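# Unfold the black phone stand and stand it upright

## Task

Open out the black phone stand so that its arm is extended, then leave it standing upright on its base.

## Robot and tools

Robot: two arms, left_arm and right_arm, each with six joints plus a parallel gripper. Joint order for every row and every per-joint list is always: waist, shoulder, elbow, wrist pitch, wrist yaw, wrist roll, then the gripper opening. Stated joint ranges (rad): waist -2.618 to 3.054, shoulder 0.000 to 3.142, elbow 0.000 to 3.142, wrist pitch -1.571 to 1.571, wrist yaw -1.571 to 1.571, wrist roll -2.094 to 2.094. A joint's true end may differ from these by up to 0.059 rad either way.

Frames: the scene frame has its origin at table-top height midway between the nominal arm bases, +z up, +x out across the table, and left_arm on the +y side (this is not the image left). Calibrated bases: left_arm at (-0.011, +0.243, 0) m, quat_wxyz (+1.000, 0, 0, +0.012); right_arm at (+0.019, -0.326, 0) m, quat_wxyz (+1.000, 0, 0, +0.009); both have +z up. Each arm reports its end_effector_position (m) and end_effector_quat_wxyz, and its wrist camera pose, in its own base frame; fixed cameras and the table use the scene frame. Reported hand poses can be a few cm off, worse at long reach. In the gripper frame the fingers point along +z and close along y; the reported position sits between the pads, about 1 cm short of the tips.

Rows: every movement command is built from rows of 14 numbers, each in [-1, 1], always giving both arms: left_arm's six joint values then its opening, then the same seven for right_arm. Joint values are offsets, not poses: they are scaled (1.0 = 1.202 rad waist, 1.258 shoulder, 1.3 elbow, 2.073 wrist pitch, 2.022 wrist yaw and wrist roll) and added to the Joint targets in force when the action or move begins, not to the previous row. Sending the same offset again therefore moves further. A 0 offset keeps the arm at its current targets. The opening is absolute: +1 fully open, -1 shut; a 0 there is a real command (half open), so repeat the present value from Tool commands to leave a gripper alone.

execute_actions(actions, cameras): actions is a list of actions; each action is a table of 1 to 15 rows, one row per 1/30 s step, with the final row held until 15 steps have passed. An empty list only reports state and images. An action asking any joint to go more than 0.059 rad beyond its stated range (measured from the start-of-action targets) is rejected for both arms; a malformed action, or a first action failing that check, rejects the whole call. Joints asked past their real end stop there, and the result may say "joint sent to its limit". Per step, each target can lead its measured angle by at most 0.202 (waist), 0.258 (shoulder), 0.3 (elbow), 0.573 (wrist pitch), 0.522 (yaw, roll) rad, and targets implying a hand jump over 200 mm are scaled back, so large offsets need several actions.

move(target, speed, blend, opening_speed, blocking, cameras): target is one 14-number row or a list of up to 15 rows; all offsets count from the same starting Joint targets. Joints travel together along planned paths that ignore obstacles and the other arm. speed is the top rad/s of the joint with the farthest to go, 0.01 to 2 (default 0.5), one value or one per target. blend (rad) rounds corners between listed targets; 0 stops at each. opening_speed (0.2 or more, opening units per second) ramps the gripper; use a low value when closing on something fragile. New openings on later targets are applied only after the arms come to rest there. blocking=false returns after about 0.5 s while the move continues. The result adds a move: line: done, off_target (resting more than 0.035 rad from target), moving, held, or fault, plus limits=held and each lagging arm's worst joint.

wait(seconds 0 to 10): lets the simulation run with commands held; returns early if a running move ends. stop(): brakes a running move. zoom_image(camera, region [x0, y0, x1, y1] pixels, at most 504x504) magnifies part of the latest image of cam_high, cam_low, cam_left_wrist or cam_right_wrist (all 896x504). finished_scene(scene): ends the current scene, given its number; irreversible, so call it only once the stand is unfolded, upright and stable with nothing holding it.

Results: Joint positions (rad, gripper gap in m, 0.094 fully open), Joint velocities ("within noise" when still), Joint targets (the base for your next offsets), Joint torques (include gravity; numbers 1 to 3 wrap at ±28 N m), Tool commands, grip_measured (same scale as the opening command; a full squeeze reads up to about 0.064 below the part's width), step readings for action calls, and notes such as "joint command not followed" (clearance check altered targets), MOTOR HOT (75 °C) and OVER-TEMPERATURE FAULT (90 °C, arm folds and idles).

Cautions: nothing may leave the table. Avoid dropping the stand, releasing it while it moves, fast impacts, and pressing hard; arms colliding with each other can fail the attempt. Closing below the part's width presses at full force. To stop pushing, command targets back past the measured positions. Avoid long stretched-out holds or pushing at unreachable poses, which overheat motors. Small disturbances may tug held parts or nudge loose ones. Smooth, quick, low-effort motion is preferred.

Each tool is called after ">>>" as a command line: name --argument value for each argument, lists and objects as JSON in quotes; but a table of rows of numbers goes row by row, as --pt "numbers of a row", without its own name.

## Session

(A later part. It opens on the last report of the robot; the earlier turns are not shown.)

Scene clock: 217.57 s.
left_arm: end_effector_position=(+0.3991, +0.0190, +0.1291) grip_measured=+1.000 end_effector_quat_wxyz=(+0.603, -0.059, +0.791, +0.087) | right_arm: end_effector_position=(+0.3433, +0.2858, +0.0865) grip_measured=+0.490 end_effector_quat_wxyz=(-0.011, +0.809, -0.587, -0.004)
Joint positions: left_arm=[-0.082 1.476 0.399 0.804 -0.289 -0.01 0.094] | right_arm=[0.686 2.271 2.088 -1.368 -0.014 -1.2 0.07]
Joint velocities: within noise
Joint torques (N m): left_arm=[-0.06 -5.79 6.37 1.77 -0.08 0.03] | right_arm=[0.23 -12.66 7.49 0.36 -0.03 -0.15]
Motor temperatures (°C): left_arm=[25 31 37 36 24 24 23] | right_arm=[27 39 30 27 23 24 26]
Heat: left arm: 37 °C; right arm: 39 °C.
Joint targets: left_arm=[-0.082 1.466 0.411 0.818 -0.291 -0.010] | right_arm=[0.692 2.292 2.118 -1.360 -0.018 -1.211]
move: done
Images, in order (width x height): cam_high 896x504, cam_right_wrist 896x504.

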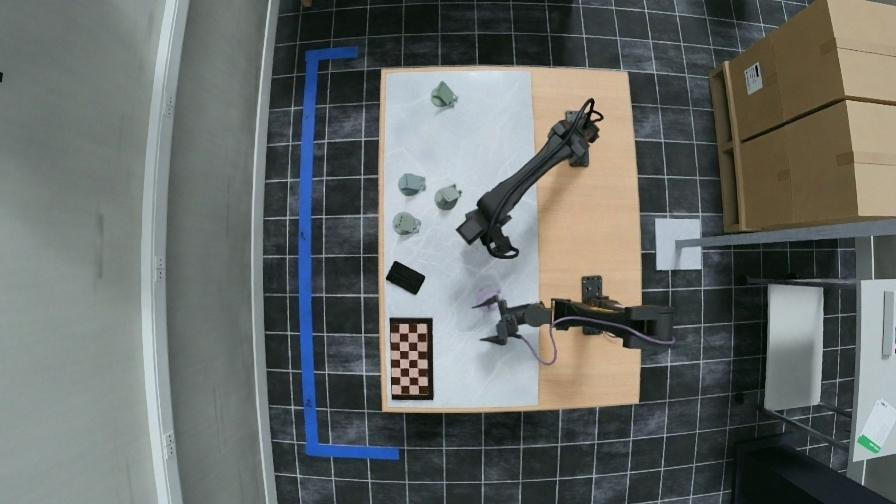

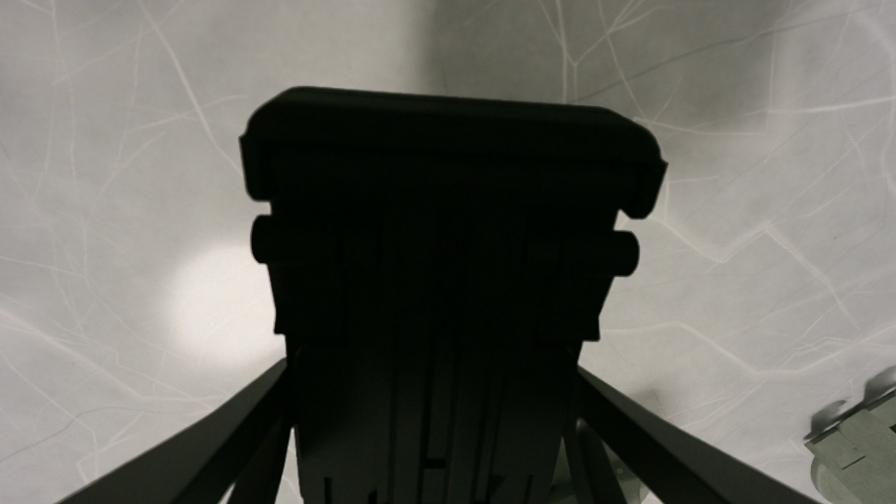

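>>> move --target '[0,0,0,0,0,0,1,0,0.0102,-0.1604,0.1068,0,0,0.25]' --speed 0.2 --cameras '["cam_right_wrist","cam_low"]'

>>> zoom_image --camera "cam_low" --region '[300, 180, 500, 330]'

Scene clock: 225.50 s.
left_arm: end_effector_position=(+0.3991, +0.0190, +0.1291) grip_measured=+1.000 end_effector_quat_wxyz=(+0.603, -0.059, +0.791, +0.087) | right_arm: end_effector_position=(+0.3524, +0.2932, +0.0422) grip_measured=+0.490 end_effector_quat_wxyz=(-0.033, +0.809, -0.586, +0.001)
Joint positions: left_arm=[-0.082 1.476 0.399 0.804 -0.289 -0.01 0.094] | right_arm=[0.686 2.281 1.926 -1.152 -0.014 -1.201 0.07]
Joint velocities: within noise
Joint torques (N m): left_arm=[-0.02 -5.83 6.3 1.77 -0.06 0.02] | right_arm=[0.31 -12.78 4.3 0.46 -0.06 -0.13]
Motor temperatures (°C): left_arm=[25 31 37 36 24 24 23] | right_arm=[27 39 31 27 23 24 26]
Heat: left arm: 37 °C; right arm: 39 °C.
Joint targets: left_arm=[-0.082 1.466 0.411 0.818 -0.291 -0.010] | right_arm=[0.692 2.305 1.910 -1.138 -0.018 -1.211]
move: done
Images, in order (width x height): cam_low 896x504, cam_right_wrist 896x504.

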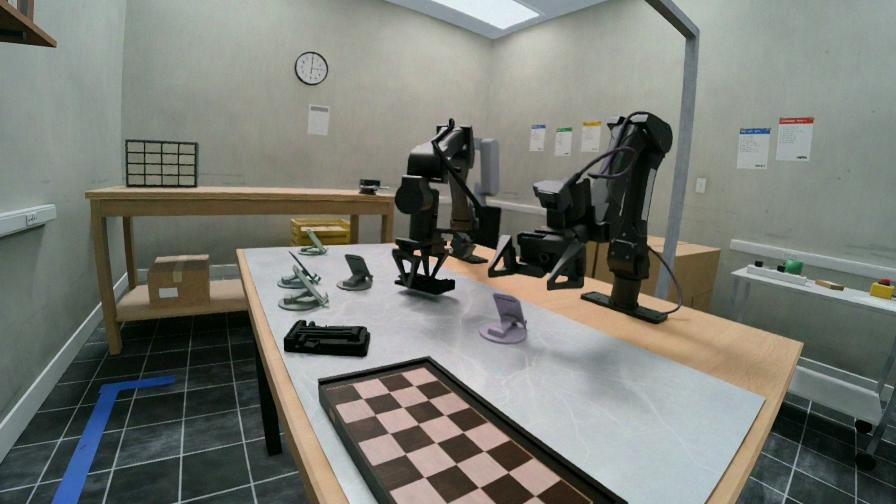

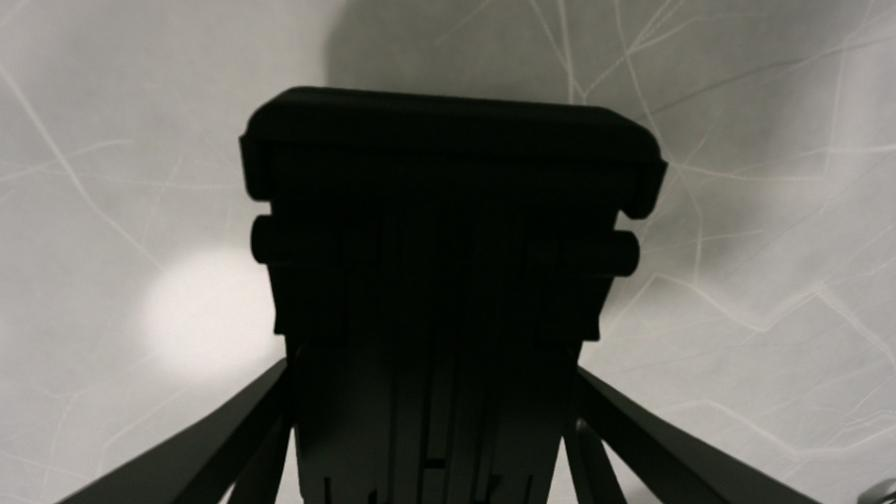

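Scaled by 2.520.

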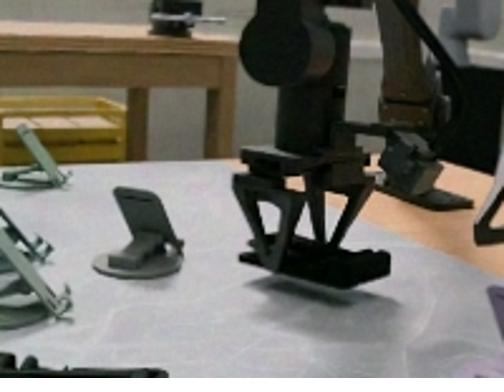

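>>> move --target '[0,0,0,0,0,0,1,0,0.032,0,-0.008,0,0,0.25]' --speed 0.15 --cameras '["cam_low"]'

>>> zoom_image --camera "cam_low" --region '[370, 180, 500, 320]'

Scene clock: 230.93 s.
left_arm: end_effector_position=(+0.3991, +0.0190, +0.1291) grip_measured=+1.000 end_effector_quat_wxyz=(+0.603, -0.059, +0.791, +0.087) | right_arm: end_effector_position=(+0.3503, +0.2914, +0.0262) grip_measured=+0.490 end_effector_quat_wxyz=(-0.016, +0.810, -0.587, -0.003)
Joint positions: left_arm=[-0.082 1.476 0.399 0.804 -0.289 -0.01 0.094] | right_arm=[0.686 2.317 1.926 -1.151 -0.014 -1.201 0.07]
Joint velocities: within noise
Joint torques (N m): left_arm=[0.02 -5.82 6.35 1.75 -0.06 0.01] | right_arm=[0.4 -12.45 4.37 0.23 -0.02 -0.16]
Motor temperatures (°C): left_arm=[25 31 37 36 24 24 23] | right_arm=[27 38 30 27 23 24 26]
Heat: left arm: 37 °C; right arm: 38 °C.
Joint targets: left_arm=[-0.082 1.466 0.411 0.818 -0.291 -0.010] | right_arm=[0.692 2.345 1.910 -1.155 -0.018 -1.211]
move: done
Images, in order (width x height): cam_low 896x504.

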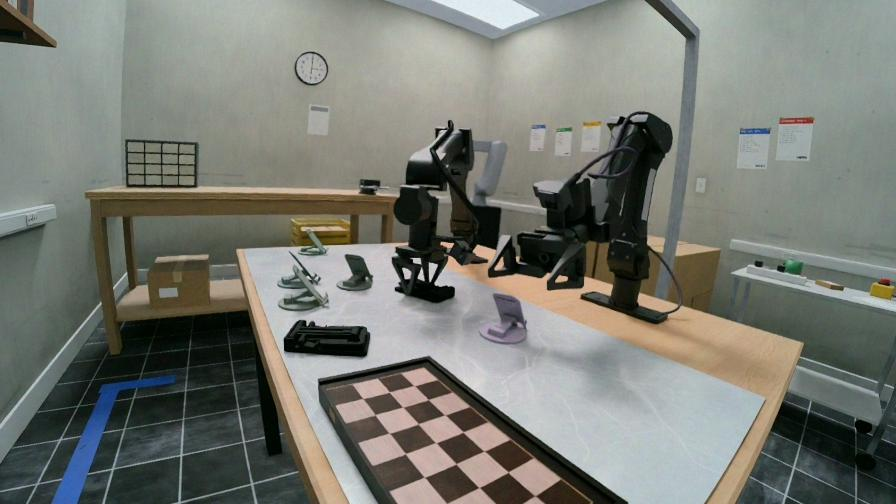

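Scaled by 3.600.

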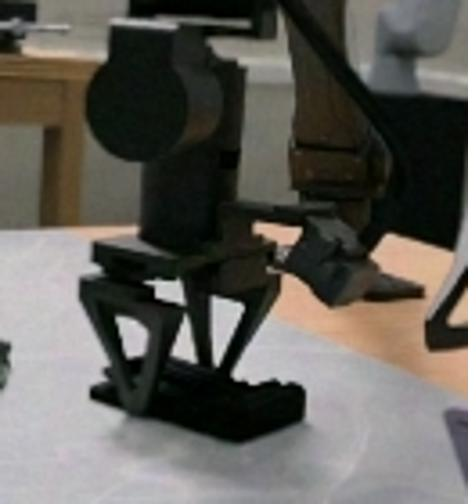

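>>> move --pt "0 0 0 0 0 0 1 0 0.008 0 -0.004 0 0 0.25" --pt "0 0 0 0 0 0 1 0 0.008 0 -0.004 0 0 1" --speed 0.15 --opening_speed 0.8 --cameras '["cam_right_wrist","cam_low"]'

>>> zoom_image --camera "cam_low" --region '[370, 180, 500, 320]'

Scene clock: 236.50 s.
left_arm: end_effector_position=(+0.3991, +0.0190, +0.1291) grip_measured=+1.000 end_effector_quat_wxyz=(+0.603, -0.059, +0.791, +0.087) | right_arm: end_effector_position=(+0.3499, +0.2910, +0.0259) grip_measured=+0.999 end_effector_quat_wxyz=(-0.014, +0.810, -0.587, -0.003)
Joint positions: left_arm=[-0.082 1.476 0.399 0.804 -0.289 -0.01 0.094] | right_arm=[0.686 2.318 1.926 -1.153 -0.013 -1.201 0.094]
Joint velocities: within noise
Joint torques (N m): left_arm=[-0.01 -5.81 6.38 1.77 -0.05 0.02] | right_arm=[0.29 -11.82 4.07 0.18 -0.04 -0.11]
Motor temperatures (°C): left_arm=[25 31 37 36 24 24 23] | right_arm=[27 38 30 27 23 24 26]
Heat: left arm: 37 °C; right arm: 38 °C.
Joint targets: left_arm=[-0.082 1.466 0.411 0.818 -0.291 -0.010] | right_arm=[0.692 2.355 1.910 -1.163 -0.018 -1.211]
move: off_target (right_arm); target 2's new numbers were sent with right_arm's shoulder 0.038 rad from that target; right_arm: the shoulder is farthest, 0.037 rad from its target
Images, in order (width x height): cam_low 896x504, cam_right_wrist 896x504.

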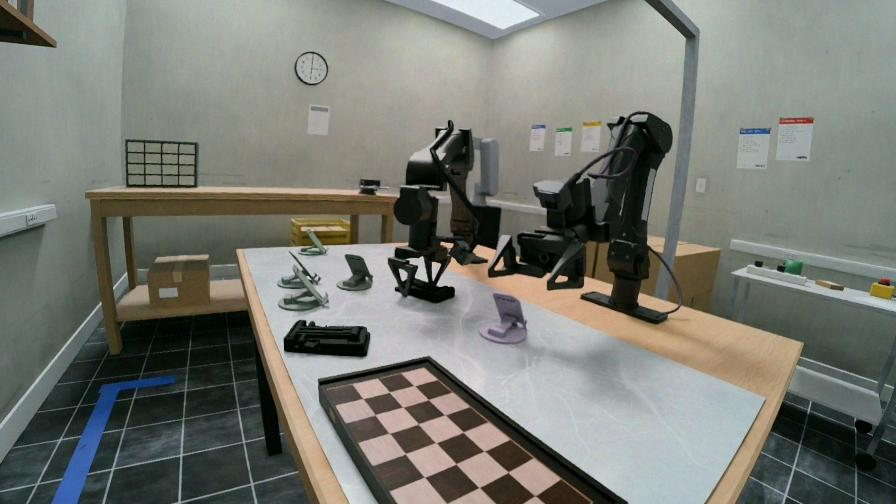

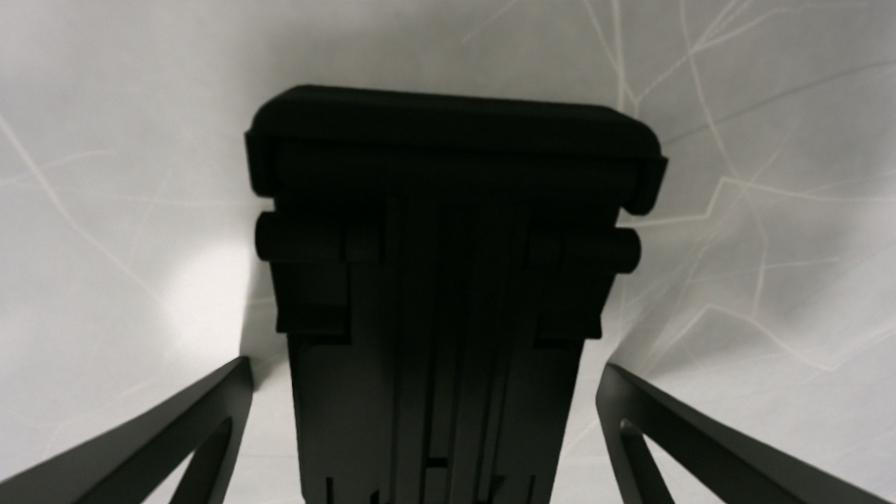

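Scaled by 3.600.

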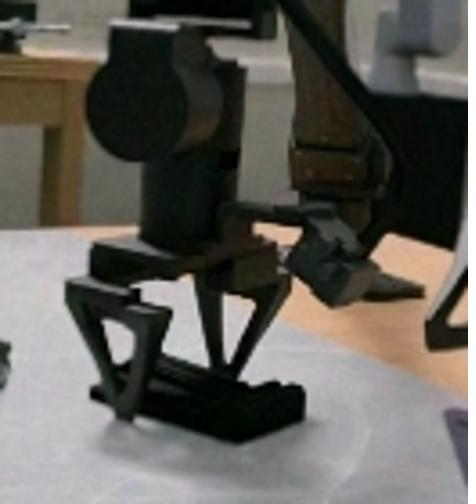

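>>> move --target '[0,0,0,0,0,0,1,0,-0.01,0.366,-0.184,0,0,1]' --speed 0.4 --cameras '["cam_right_wrist","cam_low"]'

>>> zoom_image --camera "cam_low" --region '[380, 250, 480, 320]'

>>> zoom_image --camera "cam_right_wrist" --region '[280, 0, 600, 320]'

Scene clock: 242.53 s.
left_arm: end_effector_position=(+0.3991, +0.0190, +0.1291) grip_measured=+1.000 end_effector_quat_wxyz=(+0.603, -0.059, +0.791, +0.087) | right_arm: end_effector_position=(+0.3574, +0.2971, +0.1321) grip_measured=+0.999 end_effector_quat_wxyz=(-0.043, +0.809, -0.586, +0.004)
Joint positions: left_arm=[-0.082 1.476 0.399 0.804 -0.289 -0.01 0.094] | right_arm=[0.686 2.327 2.363 -1.522 -0.013 -1.201 0.094]
Joint velocities: within noise
Joint torques (N m): left_arm=[-0.05 -5.78 6.38 1.77 -0.06 0.01] | right_arm=[0.31 -13.52 6.46 0.2 -0.04 -0.12]
Motor temperatures (°C): left_arm=[25 31 37 36 24 24 23] | right_arm=[27 38 30 27 23 24 26]
Heat: left arm: 37 °C; right arm: 38 °C.
Joint targets: left_arm=[-0.082 1.466 0.411 0.818 -0.291 -0.010] | right_arm=[0.692 2.343 2.386 -1.544 -0.018 -1.211]
move: done
Images, in order (width x height): cam_low 896x504, cam_right_wrist 896x504.

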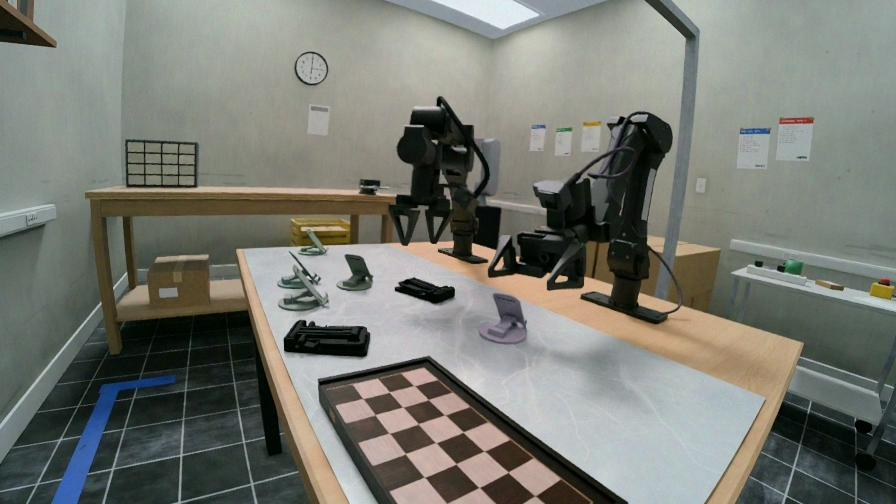

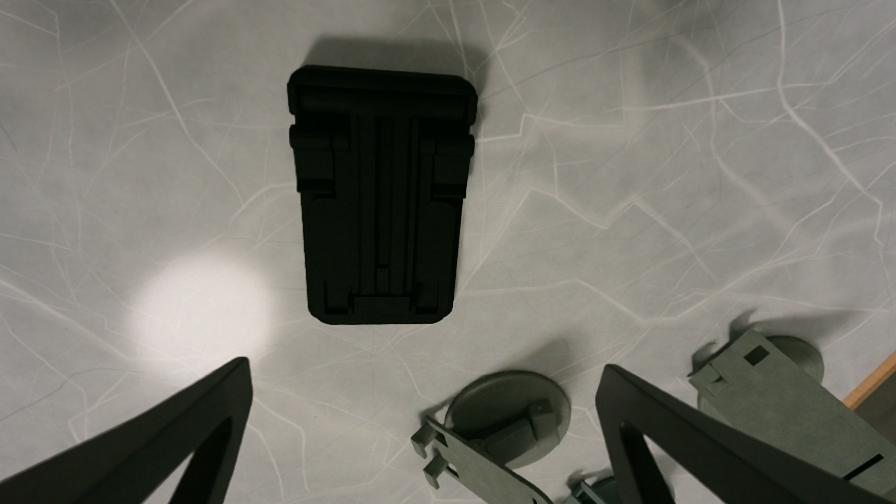

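Scaled by 5.040.

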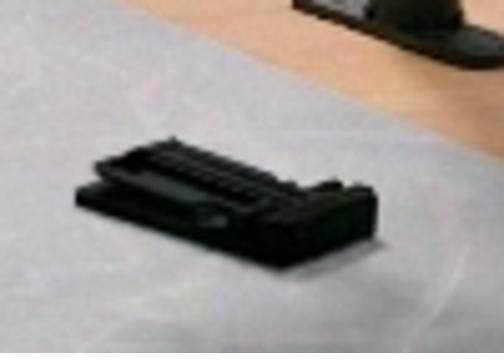

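Scaled by 1.575.

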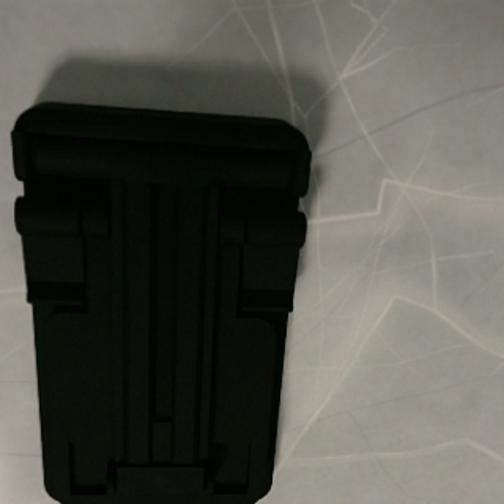

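>>> move --pt "-0.015 -0.132 0.261 -0.298 0.193 0.104 1 0 0 0 0 0 0 1" --pt "-0.098 -0.013 0.568 -0.684 0.391 0.4 1 0 0 0 0 0 0 1" --pt "-0.0965 0.158 0.469 -0.649 0.4357 0.461 1 0 0 0 0 0 0 1" --speed 0.6 --blend 0.1

>>> zoom_image --camera "cam_left_wrist" --region '[200, 0, 700, 500]'

Scene clock: 279.47 s.
left_arm: end_effector_position=(+0.3517, -0.1706, +0.1063) grip_measured=+1.000 end_effector_quat_wxyz=(+0.320, +0.544, +0.752, -0.188) | right_arm: end_effector_position=(+0.3530, +0.2837, +0.1224) grip_measured=+0.999 end_effector_quat_wxyz=(-0.004, +0.813, -0.582, +0.016)
Joint positions: left_arm=[-0.193 1.635 1.051 -0.49 0.602 0.902 0.094] | right_arm=[0.686 2.348 2.363 -1.571 0.029 -1.214 0.094]
Joint velocities: within noise
Joint torques (N m): left_arm=[-0.55 -4.66 3.86 0.53 0.18 0.21] | right_arm=[0.42 -15.42 6.65 0.51 -0.49 0.05]
Motor temperatures (°C): left_arm=[25 31 38 37 24 24 23] | right_arm=[26 39 32 26 23 24 25]
Heat: left arm: 38 °C; right arm: 39 °C.
Joint targets: left_arm=[-0.199 1.665 1.020 -0.528 0.590 0.922] | right_arm=[0.691 2.343 2.386 -1.544 -0.018 -1.211]
move: off_target (left_arm, right_arm); left_arm: the wrist pitch is farthest, 0.037 rad from its target; right_arm: the wrist yaw is farthest, 0.047 rad from its target

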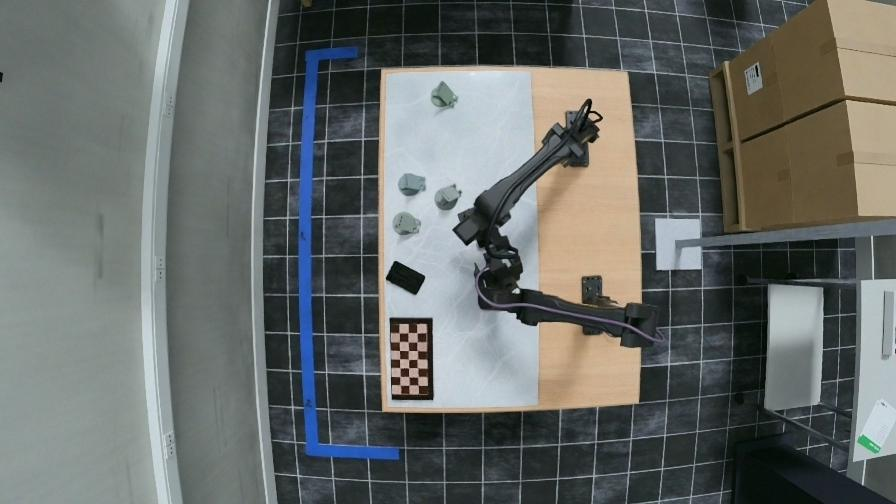

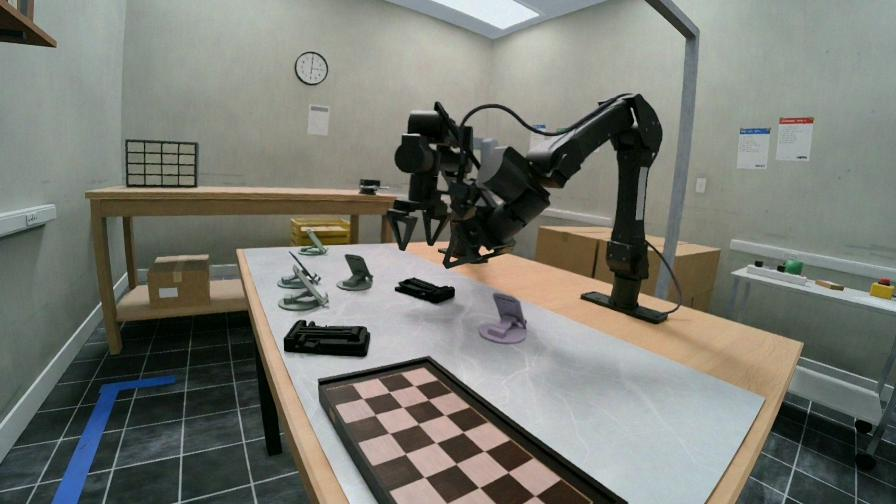

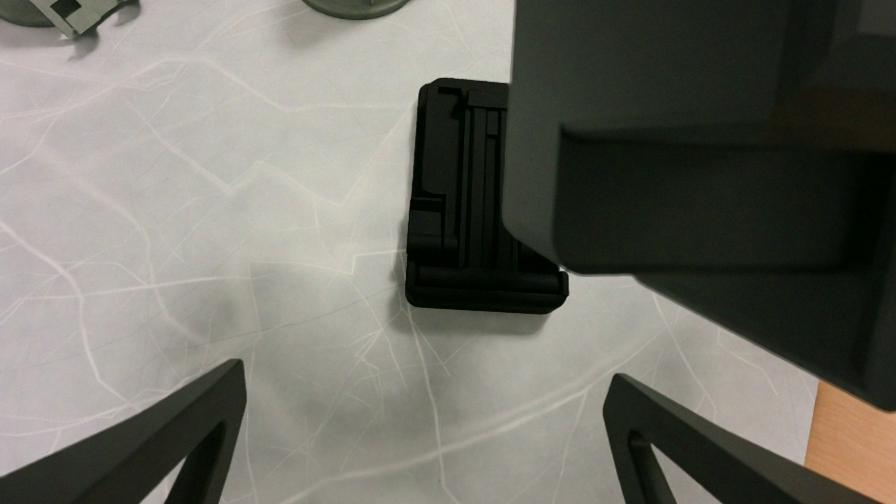

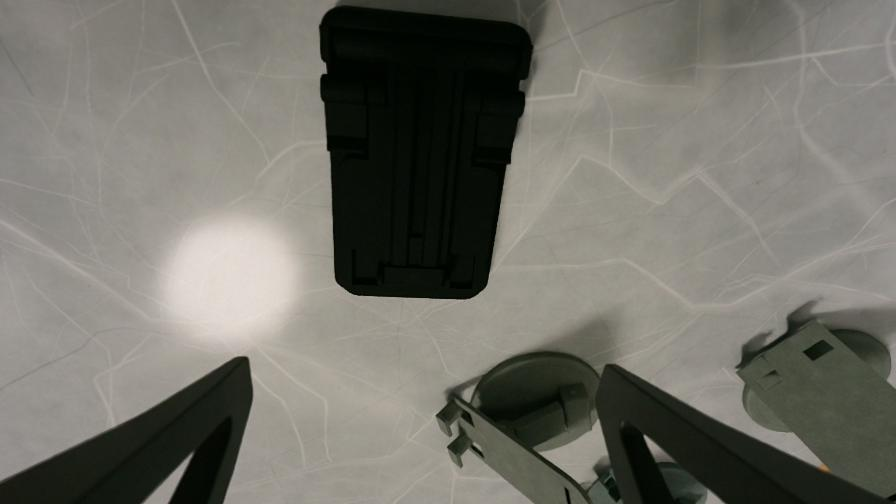

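Scaled by 1.008.

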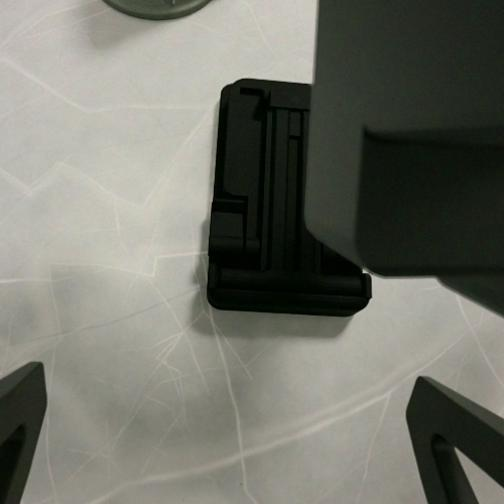

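>>> move --target '[0,0,0,0,0,0,1,-0.15,-0.12,0,0,0,0,1]' --speed 0.3

>>> zoom_image --camera "cam_left_wrist" --region '[200, 0, 700, 500]'

Scene clock: 288.53 s.
left_arm: end_effector_position=(+0.3411, -0.1653, +0.0883) grip_measured=+1.000 end_effector_quat_wxyz=(+0.290, +0.545, +0.764, -0.189) | right_arm: end_effector_position=(+0.3946, +0.2216, +0.1863) grip_measured=+0.999 end_effector_quat_wxyz=(-0.085, +0.756, -0.649, +0.030)
Joint positions: left_arm=[-0.193 1.651 1.029 -0.518 0.581 0.916 0.094] | right_arm=[0.509 2.204 2.369 -1.555 -0.002 -1.214 0.094]
Joint velocities: within noise
Joint torques (N m): left_arm=[-0.53 -6.04 5.48 0.71 0.41 0.06] | right_arm=[0.23 -14.93 6.12 0.64 -0.11 0.01]
Motor temperatures (°C): left_arm=[25 31 37 35 24 24 23] | right_arm=[26 39 32 26 23 24 25]
Heat: left arm: 37 °C; right arm: 39 °C.
Joint targets: left_arm=[-0.199 1.665 1.020 -0.528 0.590 0.922] | right_arm=[0.511 2.192 2.386 -1.544 -0.018 -1.211]
move: done

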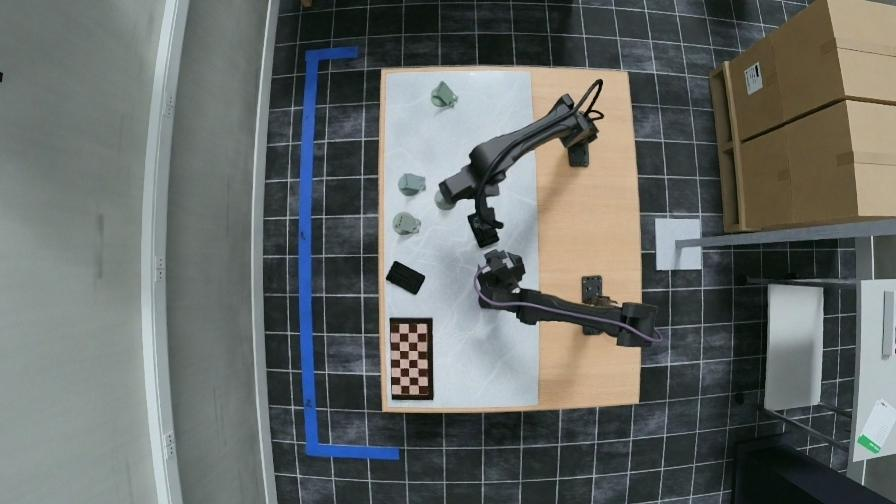

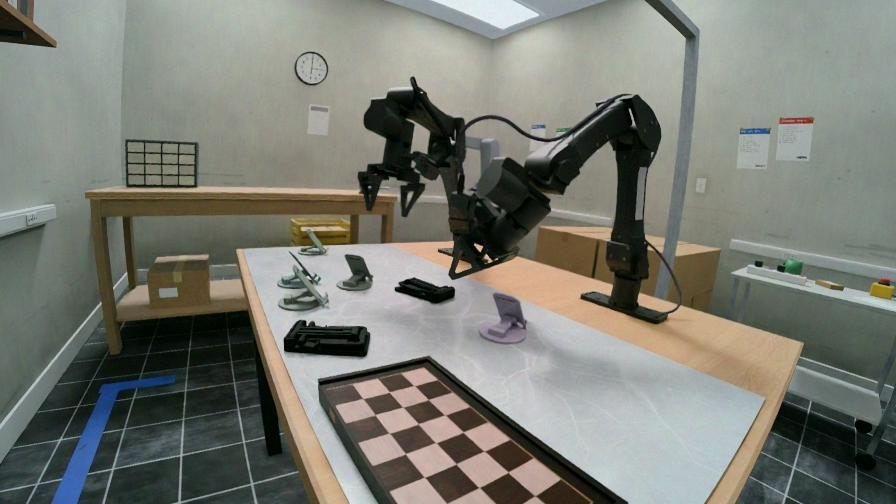

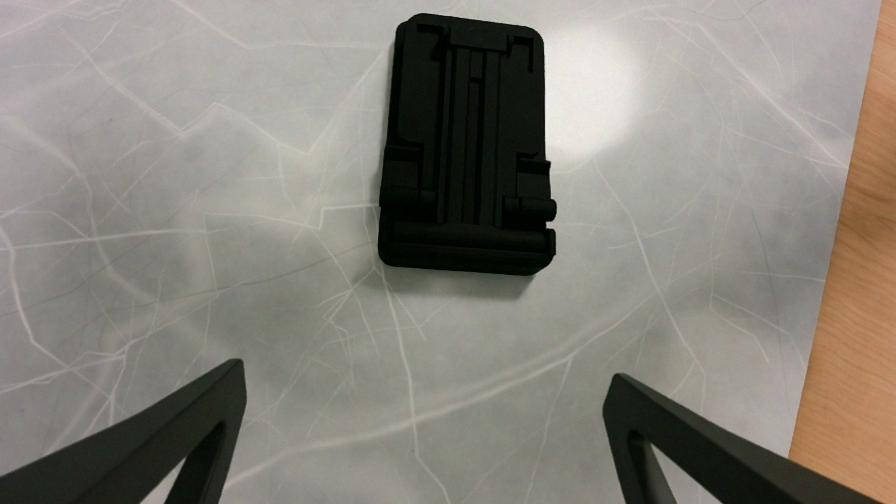

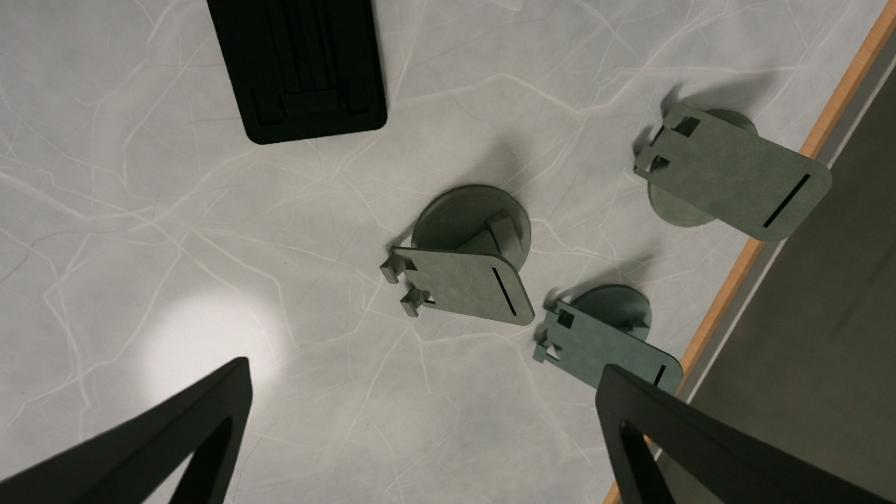

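Scaled by 1.008.

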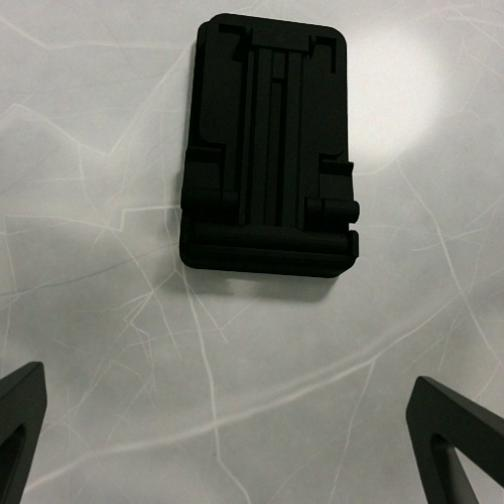

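>>> move --target '[-0.077,0.088,-0.027,0.096,-0.02,-0.049,1,0,0,0,0,0,0,1]' --speed 0.3 --cameras '["cam_left_wrist"]'

Scene clock: 306.83 s.
left_arm: end_effector_position=(+0.3440, -0.1962, +0.0509) grip_measured=+1.000 end_effector_quat_wxyz=(+0.278, +0.548, +0.765, -0.193) | right_arm: end_effector_position=(+0.3947, +0.2218, +0.1863) grip_measured=+0.999 end_effector_quat_wxyz=(-0.085, +0.756, -0.649, +0.030)
Joint positions: left_arm=[-0.287 1.76 0.994 -0.351 0.541 0.828 0.094] | right_arm=[0.509 2.204 2.369 -1.554 -0.003 -1.214 0.094]
Joint velocities: within noise
Joint torques (N m): left_arm=[-0.44 -6.58 5.04 1.04 0.39 -0.05] | right_arm=[0.21 -14.79 6.23 0.66 -0.16 -0.01]
Motor temperatures (°C): left_arm=[25 30 36 34 25 24 23] | right_arm=[26 43 32 27 23 24 25]
Heat: left arm: 36 °C; right arm: 43 °C.
Joint targets: left_arm=[-0.291 1.776 0.985 -0.329 0.550 0.823] | right_arm=[0.511 2.192 2.386 -1.544 -0.018 -1.211]
move: done
Images, in order (width x height): cam_left_wrist 896x504.

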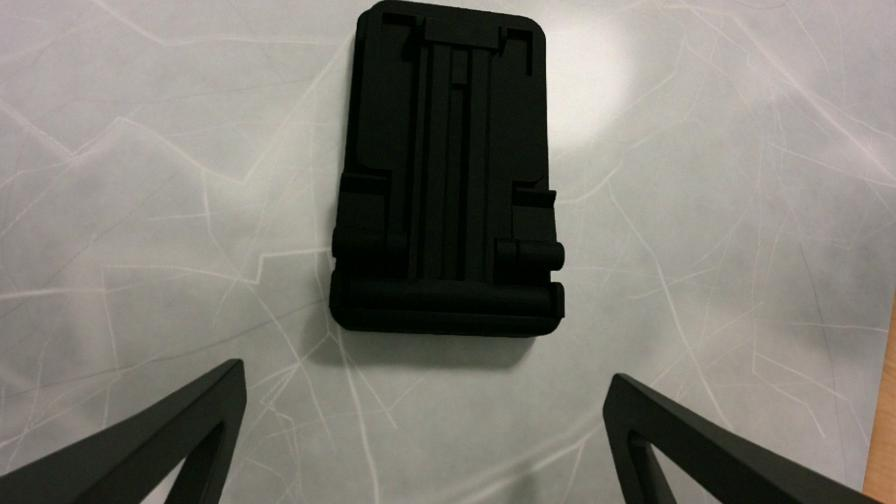

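>>> move --target '[-0.056,0.0762,-0.0057,0.0682,-0.0145,-0.0352,1,0,0,0,0,0,0,1]' --speed 0.2 --cameras '["cam_left_wrist","cam_low"]'

>>> zoom_image --camera "cam_low" --region '[380, 180, 520, 320]'

Scene clock: 319.97 s.
left_arm: end_effector_position=(+0.3500, -0.2211, +0.0258) grip_measured=+1.000 end_effector_quat_wxyz=(+0.281, +0.547, +0.765, -0.194) | right_arm: end_effector_position=(+0.3947, +0.2218, +0.1863) grip_measured=+0.999 end_effector_quat_wxyz=(-0.085, +0.756, -0.649, +0.030)
Joint positions: left_arm=[-0.353 1.853 0.987 -0.211 0.513 0.756 0.094] | right_arm=[0.509 2.204 2.369 -1.554 -0.003 -1.214 0.094]
Joint velocities: within noise
Joint torques (N m): left_arm=[-0.61 -6.97 4.78 1.12 0.33 -0.03] | right_arm=[-0.06 -14.95 6.08 0.63 -0.15 0.01]
Motor temperatures (°C): left_arm=[25 31 36 35 25 24 23] | right_arm=[26 45 32 27 23 24 25]
Heat: left arm: 36 °C; right arm: 45 °C.
Joint targets: left_arm=[-0.358 1.872 0.978 -0.187 0.520 0.752] | right_arm=[0.511 2.192 2.386 -1.545 -0.018 -1.211]
move: done
Images, in order (width x height): cam_low 896x504, cam_left_wrist 896x504.

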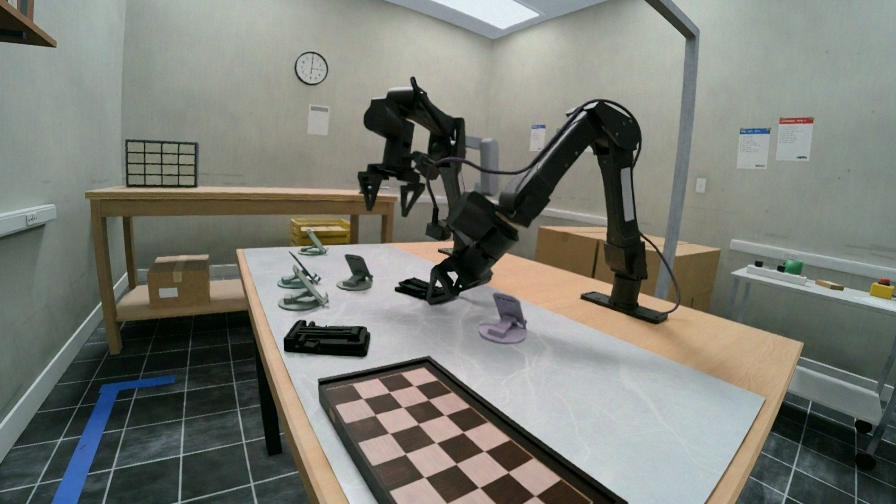

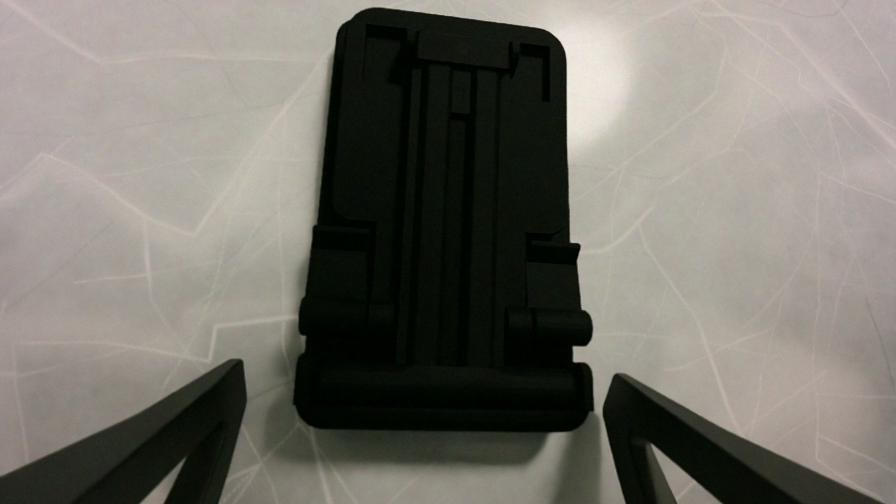

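Scaled by 3.600.

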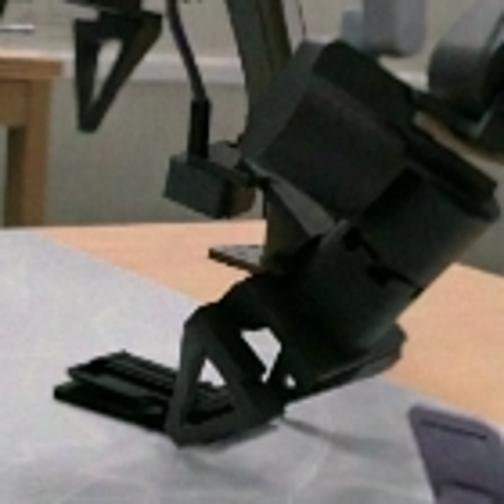

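>>> move --target '[0.004,0,0,0,0,0,0.4,0,0,0,0,0,0,1]' --speed 0.2 --opening_speed 0.4 --cameras '["cam_left_wrist","cam_right_wrist"]'

Scene clock: 326.47 s.
left_arm: end_effector_position=(+0.3502, -0.2211, +0.0258) grip_measured=+0.464 end_effector_quat_wxyz=(+0.281, +0.547, +0.765, -0.193) | right_arm: end_effector_position=(+0.3947, +0.2218, +0.1863) grip_measured=+0.999 end_effector_quat_wxyz=(-0.086, +0.756, -0.649, +0.030)
Joint positions: left_arm=[-0.353 1.853 0.987 -0.21 0.513 0.756 0.069] | right_arm=[0.509 2.204 2.369 -1.554 -0.003 -1.214 0.094]
Joint velocities: within noise
Joint torques (N m): left_arm=[-0.09 -6.97 4.75 1.11 0.35 -0.02] | right_arm=[0.17 -14.86 6.26 0.61 -0.13 0]
Motor temperatures (°C): left_arm=[25 31 36 35 25 24 23] | right_arm=[26 46 32 27 23 24 25]
Heat: left arm: 36 °C; right arm: 46 °C.
Joint targets: left_arm=[-0.354 1.872 0.978 -0.187 0.520 0.752] | right_arm=[0.511 2.192 2.386 -1.544 -0.018 -1.211]
move: done
Images, in order (width x height): cam_left_wrist 896x504, cam_right_wrist 896x504.

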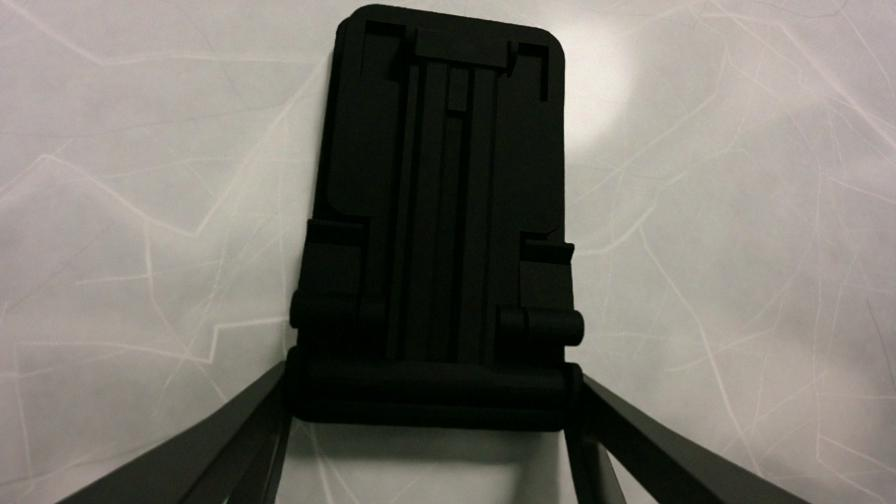

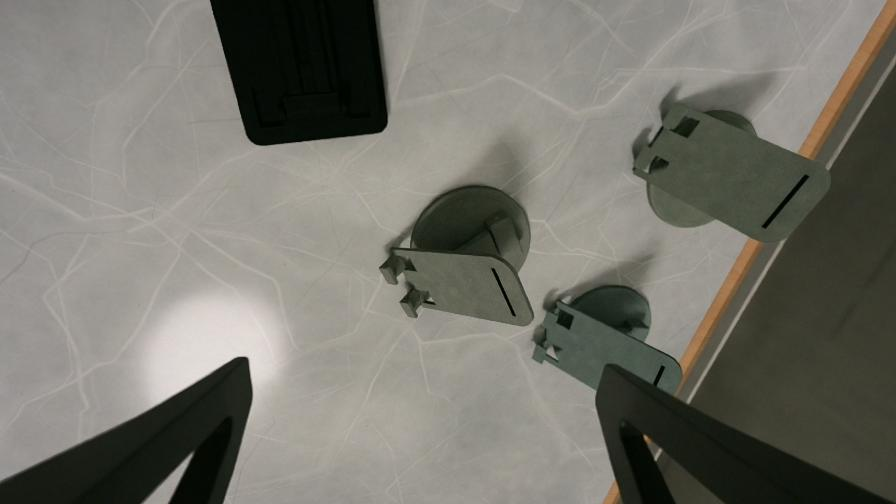

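>>> zoom_image --camera "cam_left_wrist" --region '[270, 0, 610, 200]'

>>> zoom_image --camera "cam_left_wrist" --region '[270, 200, 610, 450]'

Scaled by 1.482.

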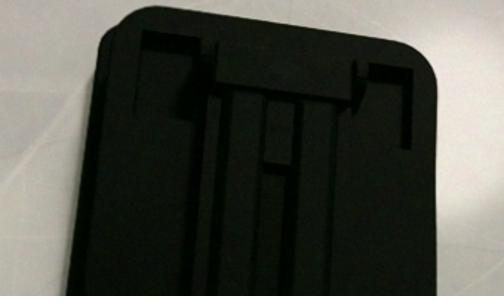

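Scaled by 1.482.

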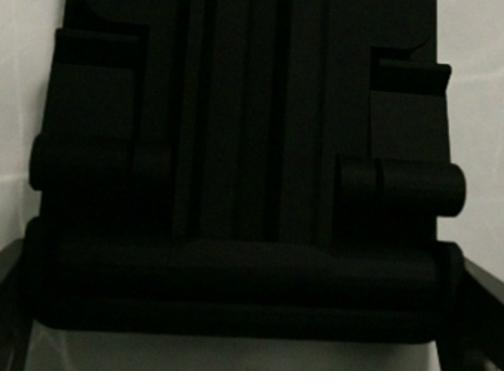

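>>> move --pt "0 0 0 0 0 0 0.4 -0.2504 -0.0731 -0.22 0.0936 -0.4214 -0.2418 1" --pt "0 0 0 0 0 0 0.4 -0.2525 0.049 -0.5145 0.198 -0.4206 -0.2418 1" --speed 0.6

Scene clock: 376.27 s.
left_arm: end_effector_position=(+0.3502, -0.2211, +0.0258) grip_measured=+0.462 end_effector_quat_wxyz=(+0.281, +0.547, +0.765, -0.193) | right_arm: end_effector_position=(+0.3726, +0.2180, +0.0700) grip_measured=+0.999 end_effector_quat_wxyz=(-0.248, +0.731, -0.543, -0.331)
Joint positions: left_arm=[-0.353 1.853 0.987 -0.21 0.513 0.756 0.069] | right_arm=[0.212 2.241 1.727 -1.145 -0.849 -1.691 0.094]
Joint velocities: within noise
Joint torques (N m): left_arm=[-0.03 -6.94 4.71 1.12 0.35 -0.02] | right_arm=[-0.65 -12.86 4.11 0.18 -0.62 -0.07]
Motor temperatures (°C): left_arm=[25 31 36 34 25 24 25] | right_arm=[26 48 32 26 23 24 25]
Heat: left arm: 36 °C; right arm: 48 °C.
Joint targets: left_arm=[-0.354 1.872 0.978 -0.187 0.520 0.752] | right_arm=[0.208 2.253 1.717 -1.134 -0.868 -1.700]
move: done

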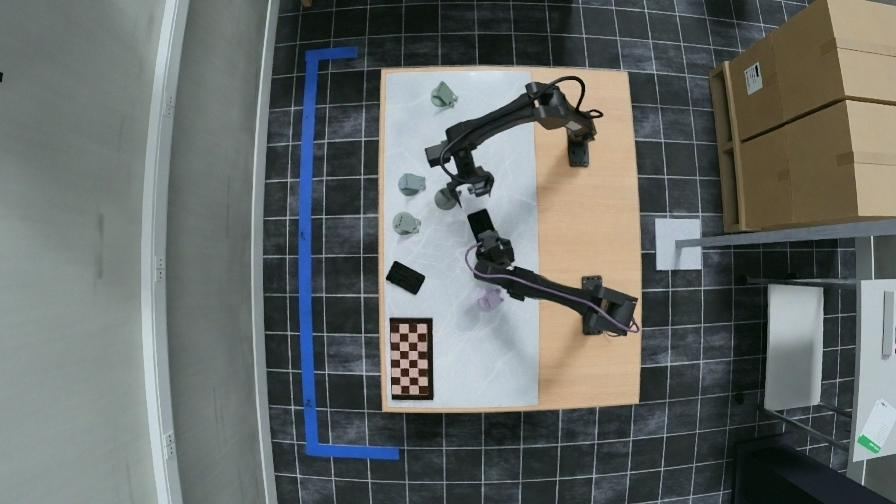

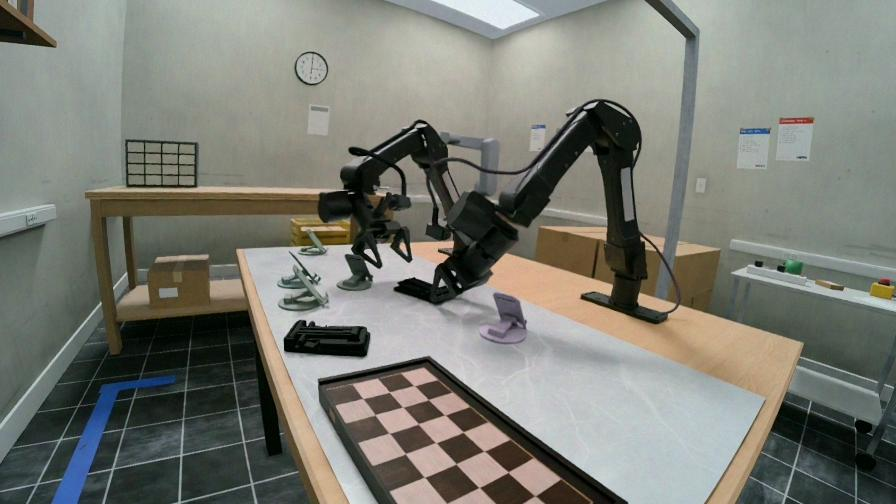

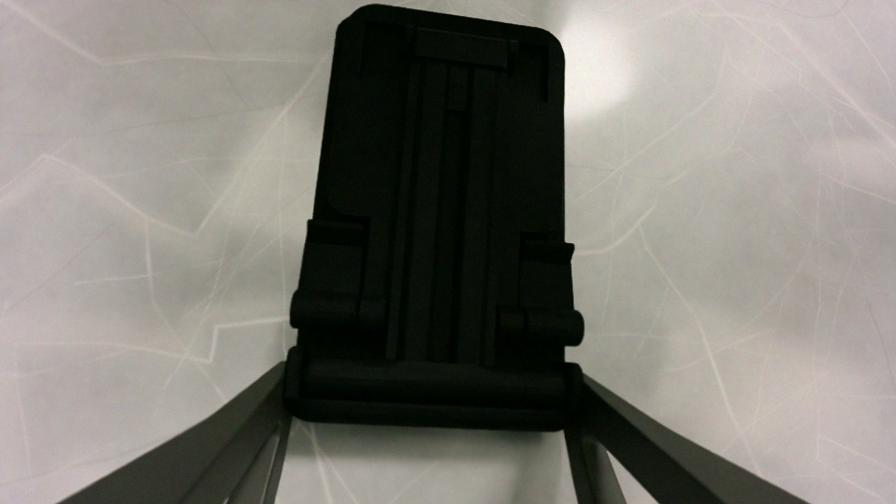

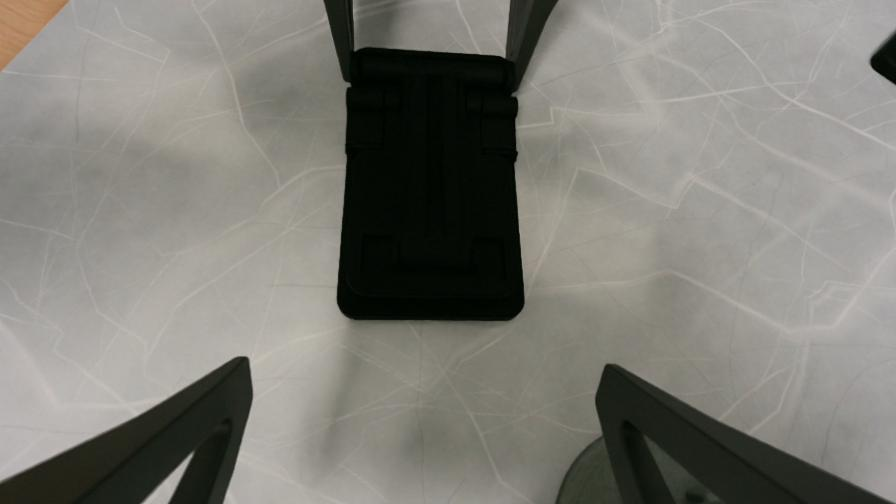

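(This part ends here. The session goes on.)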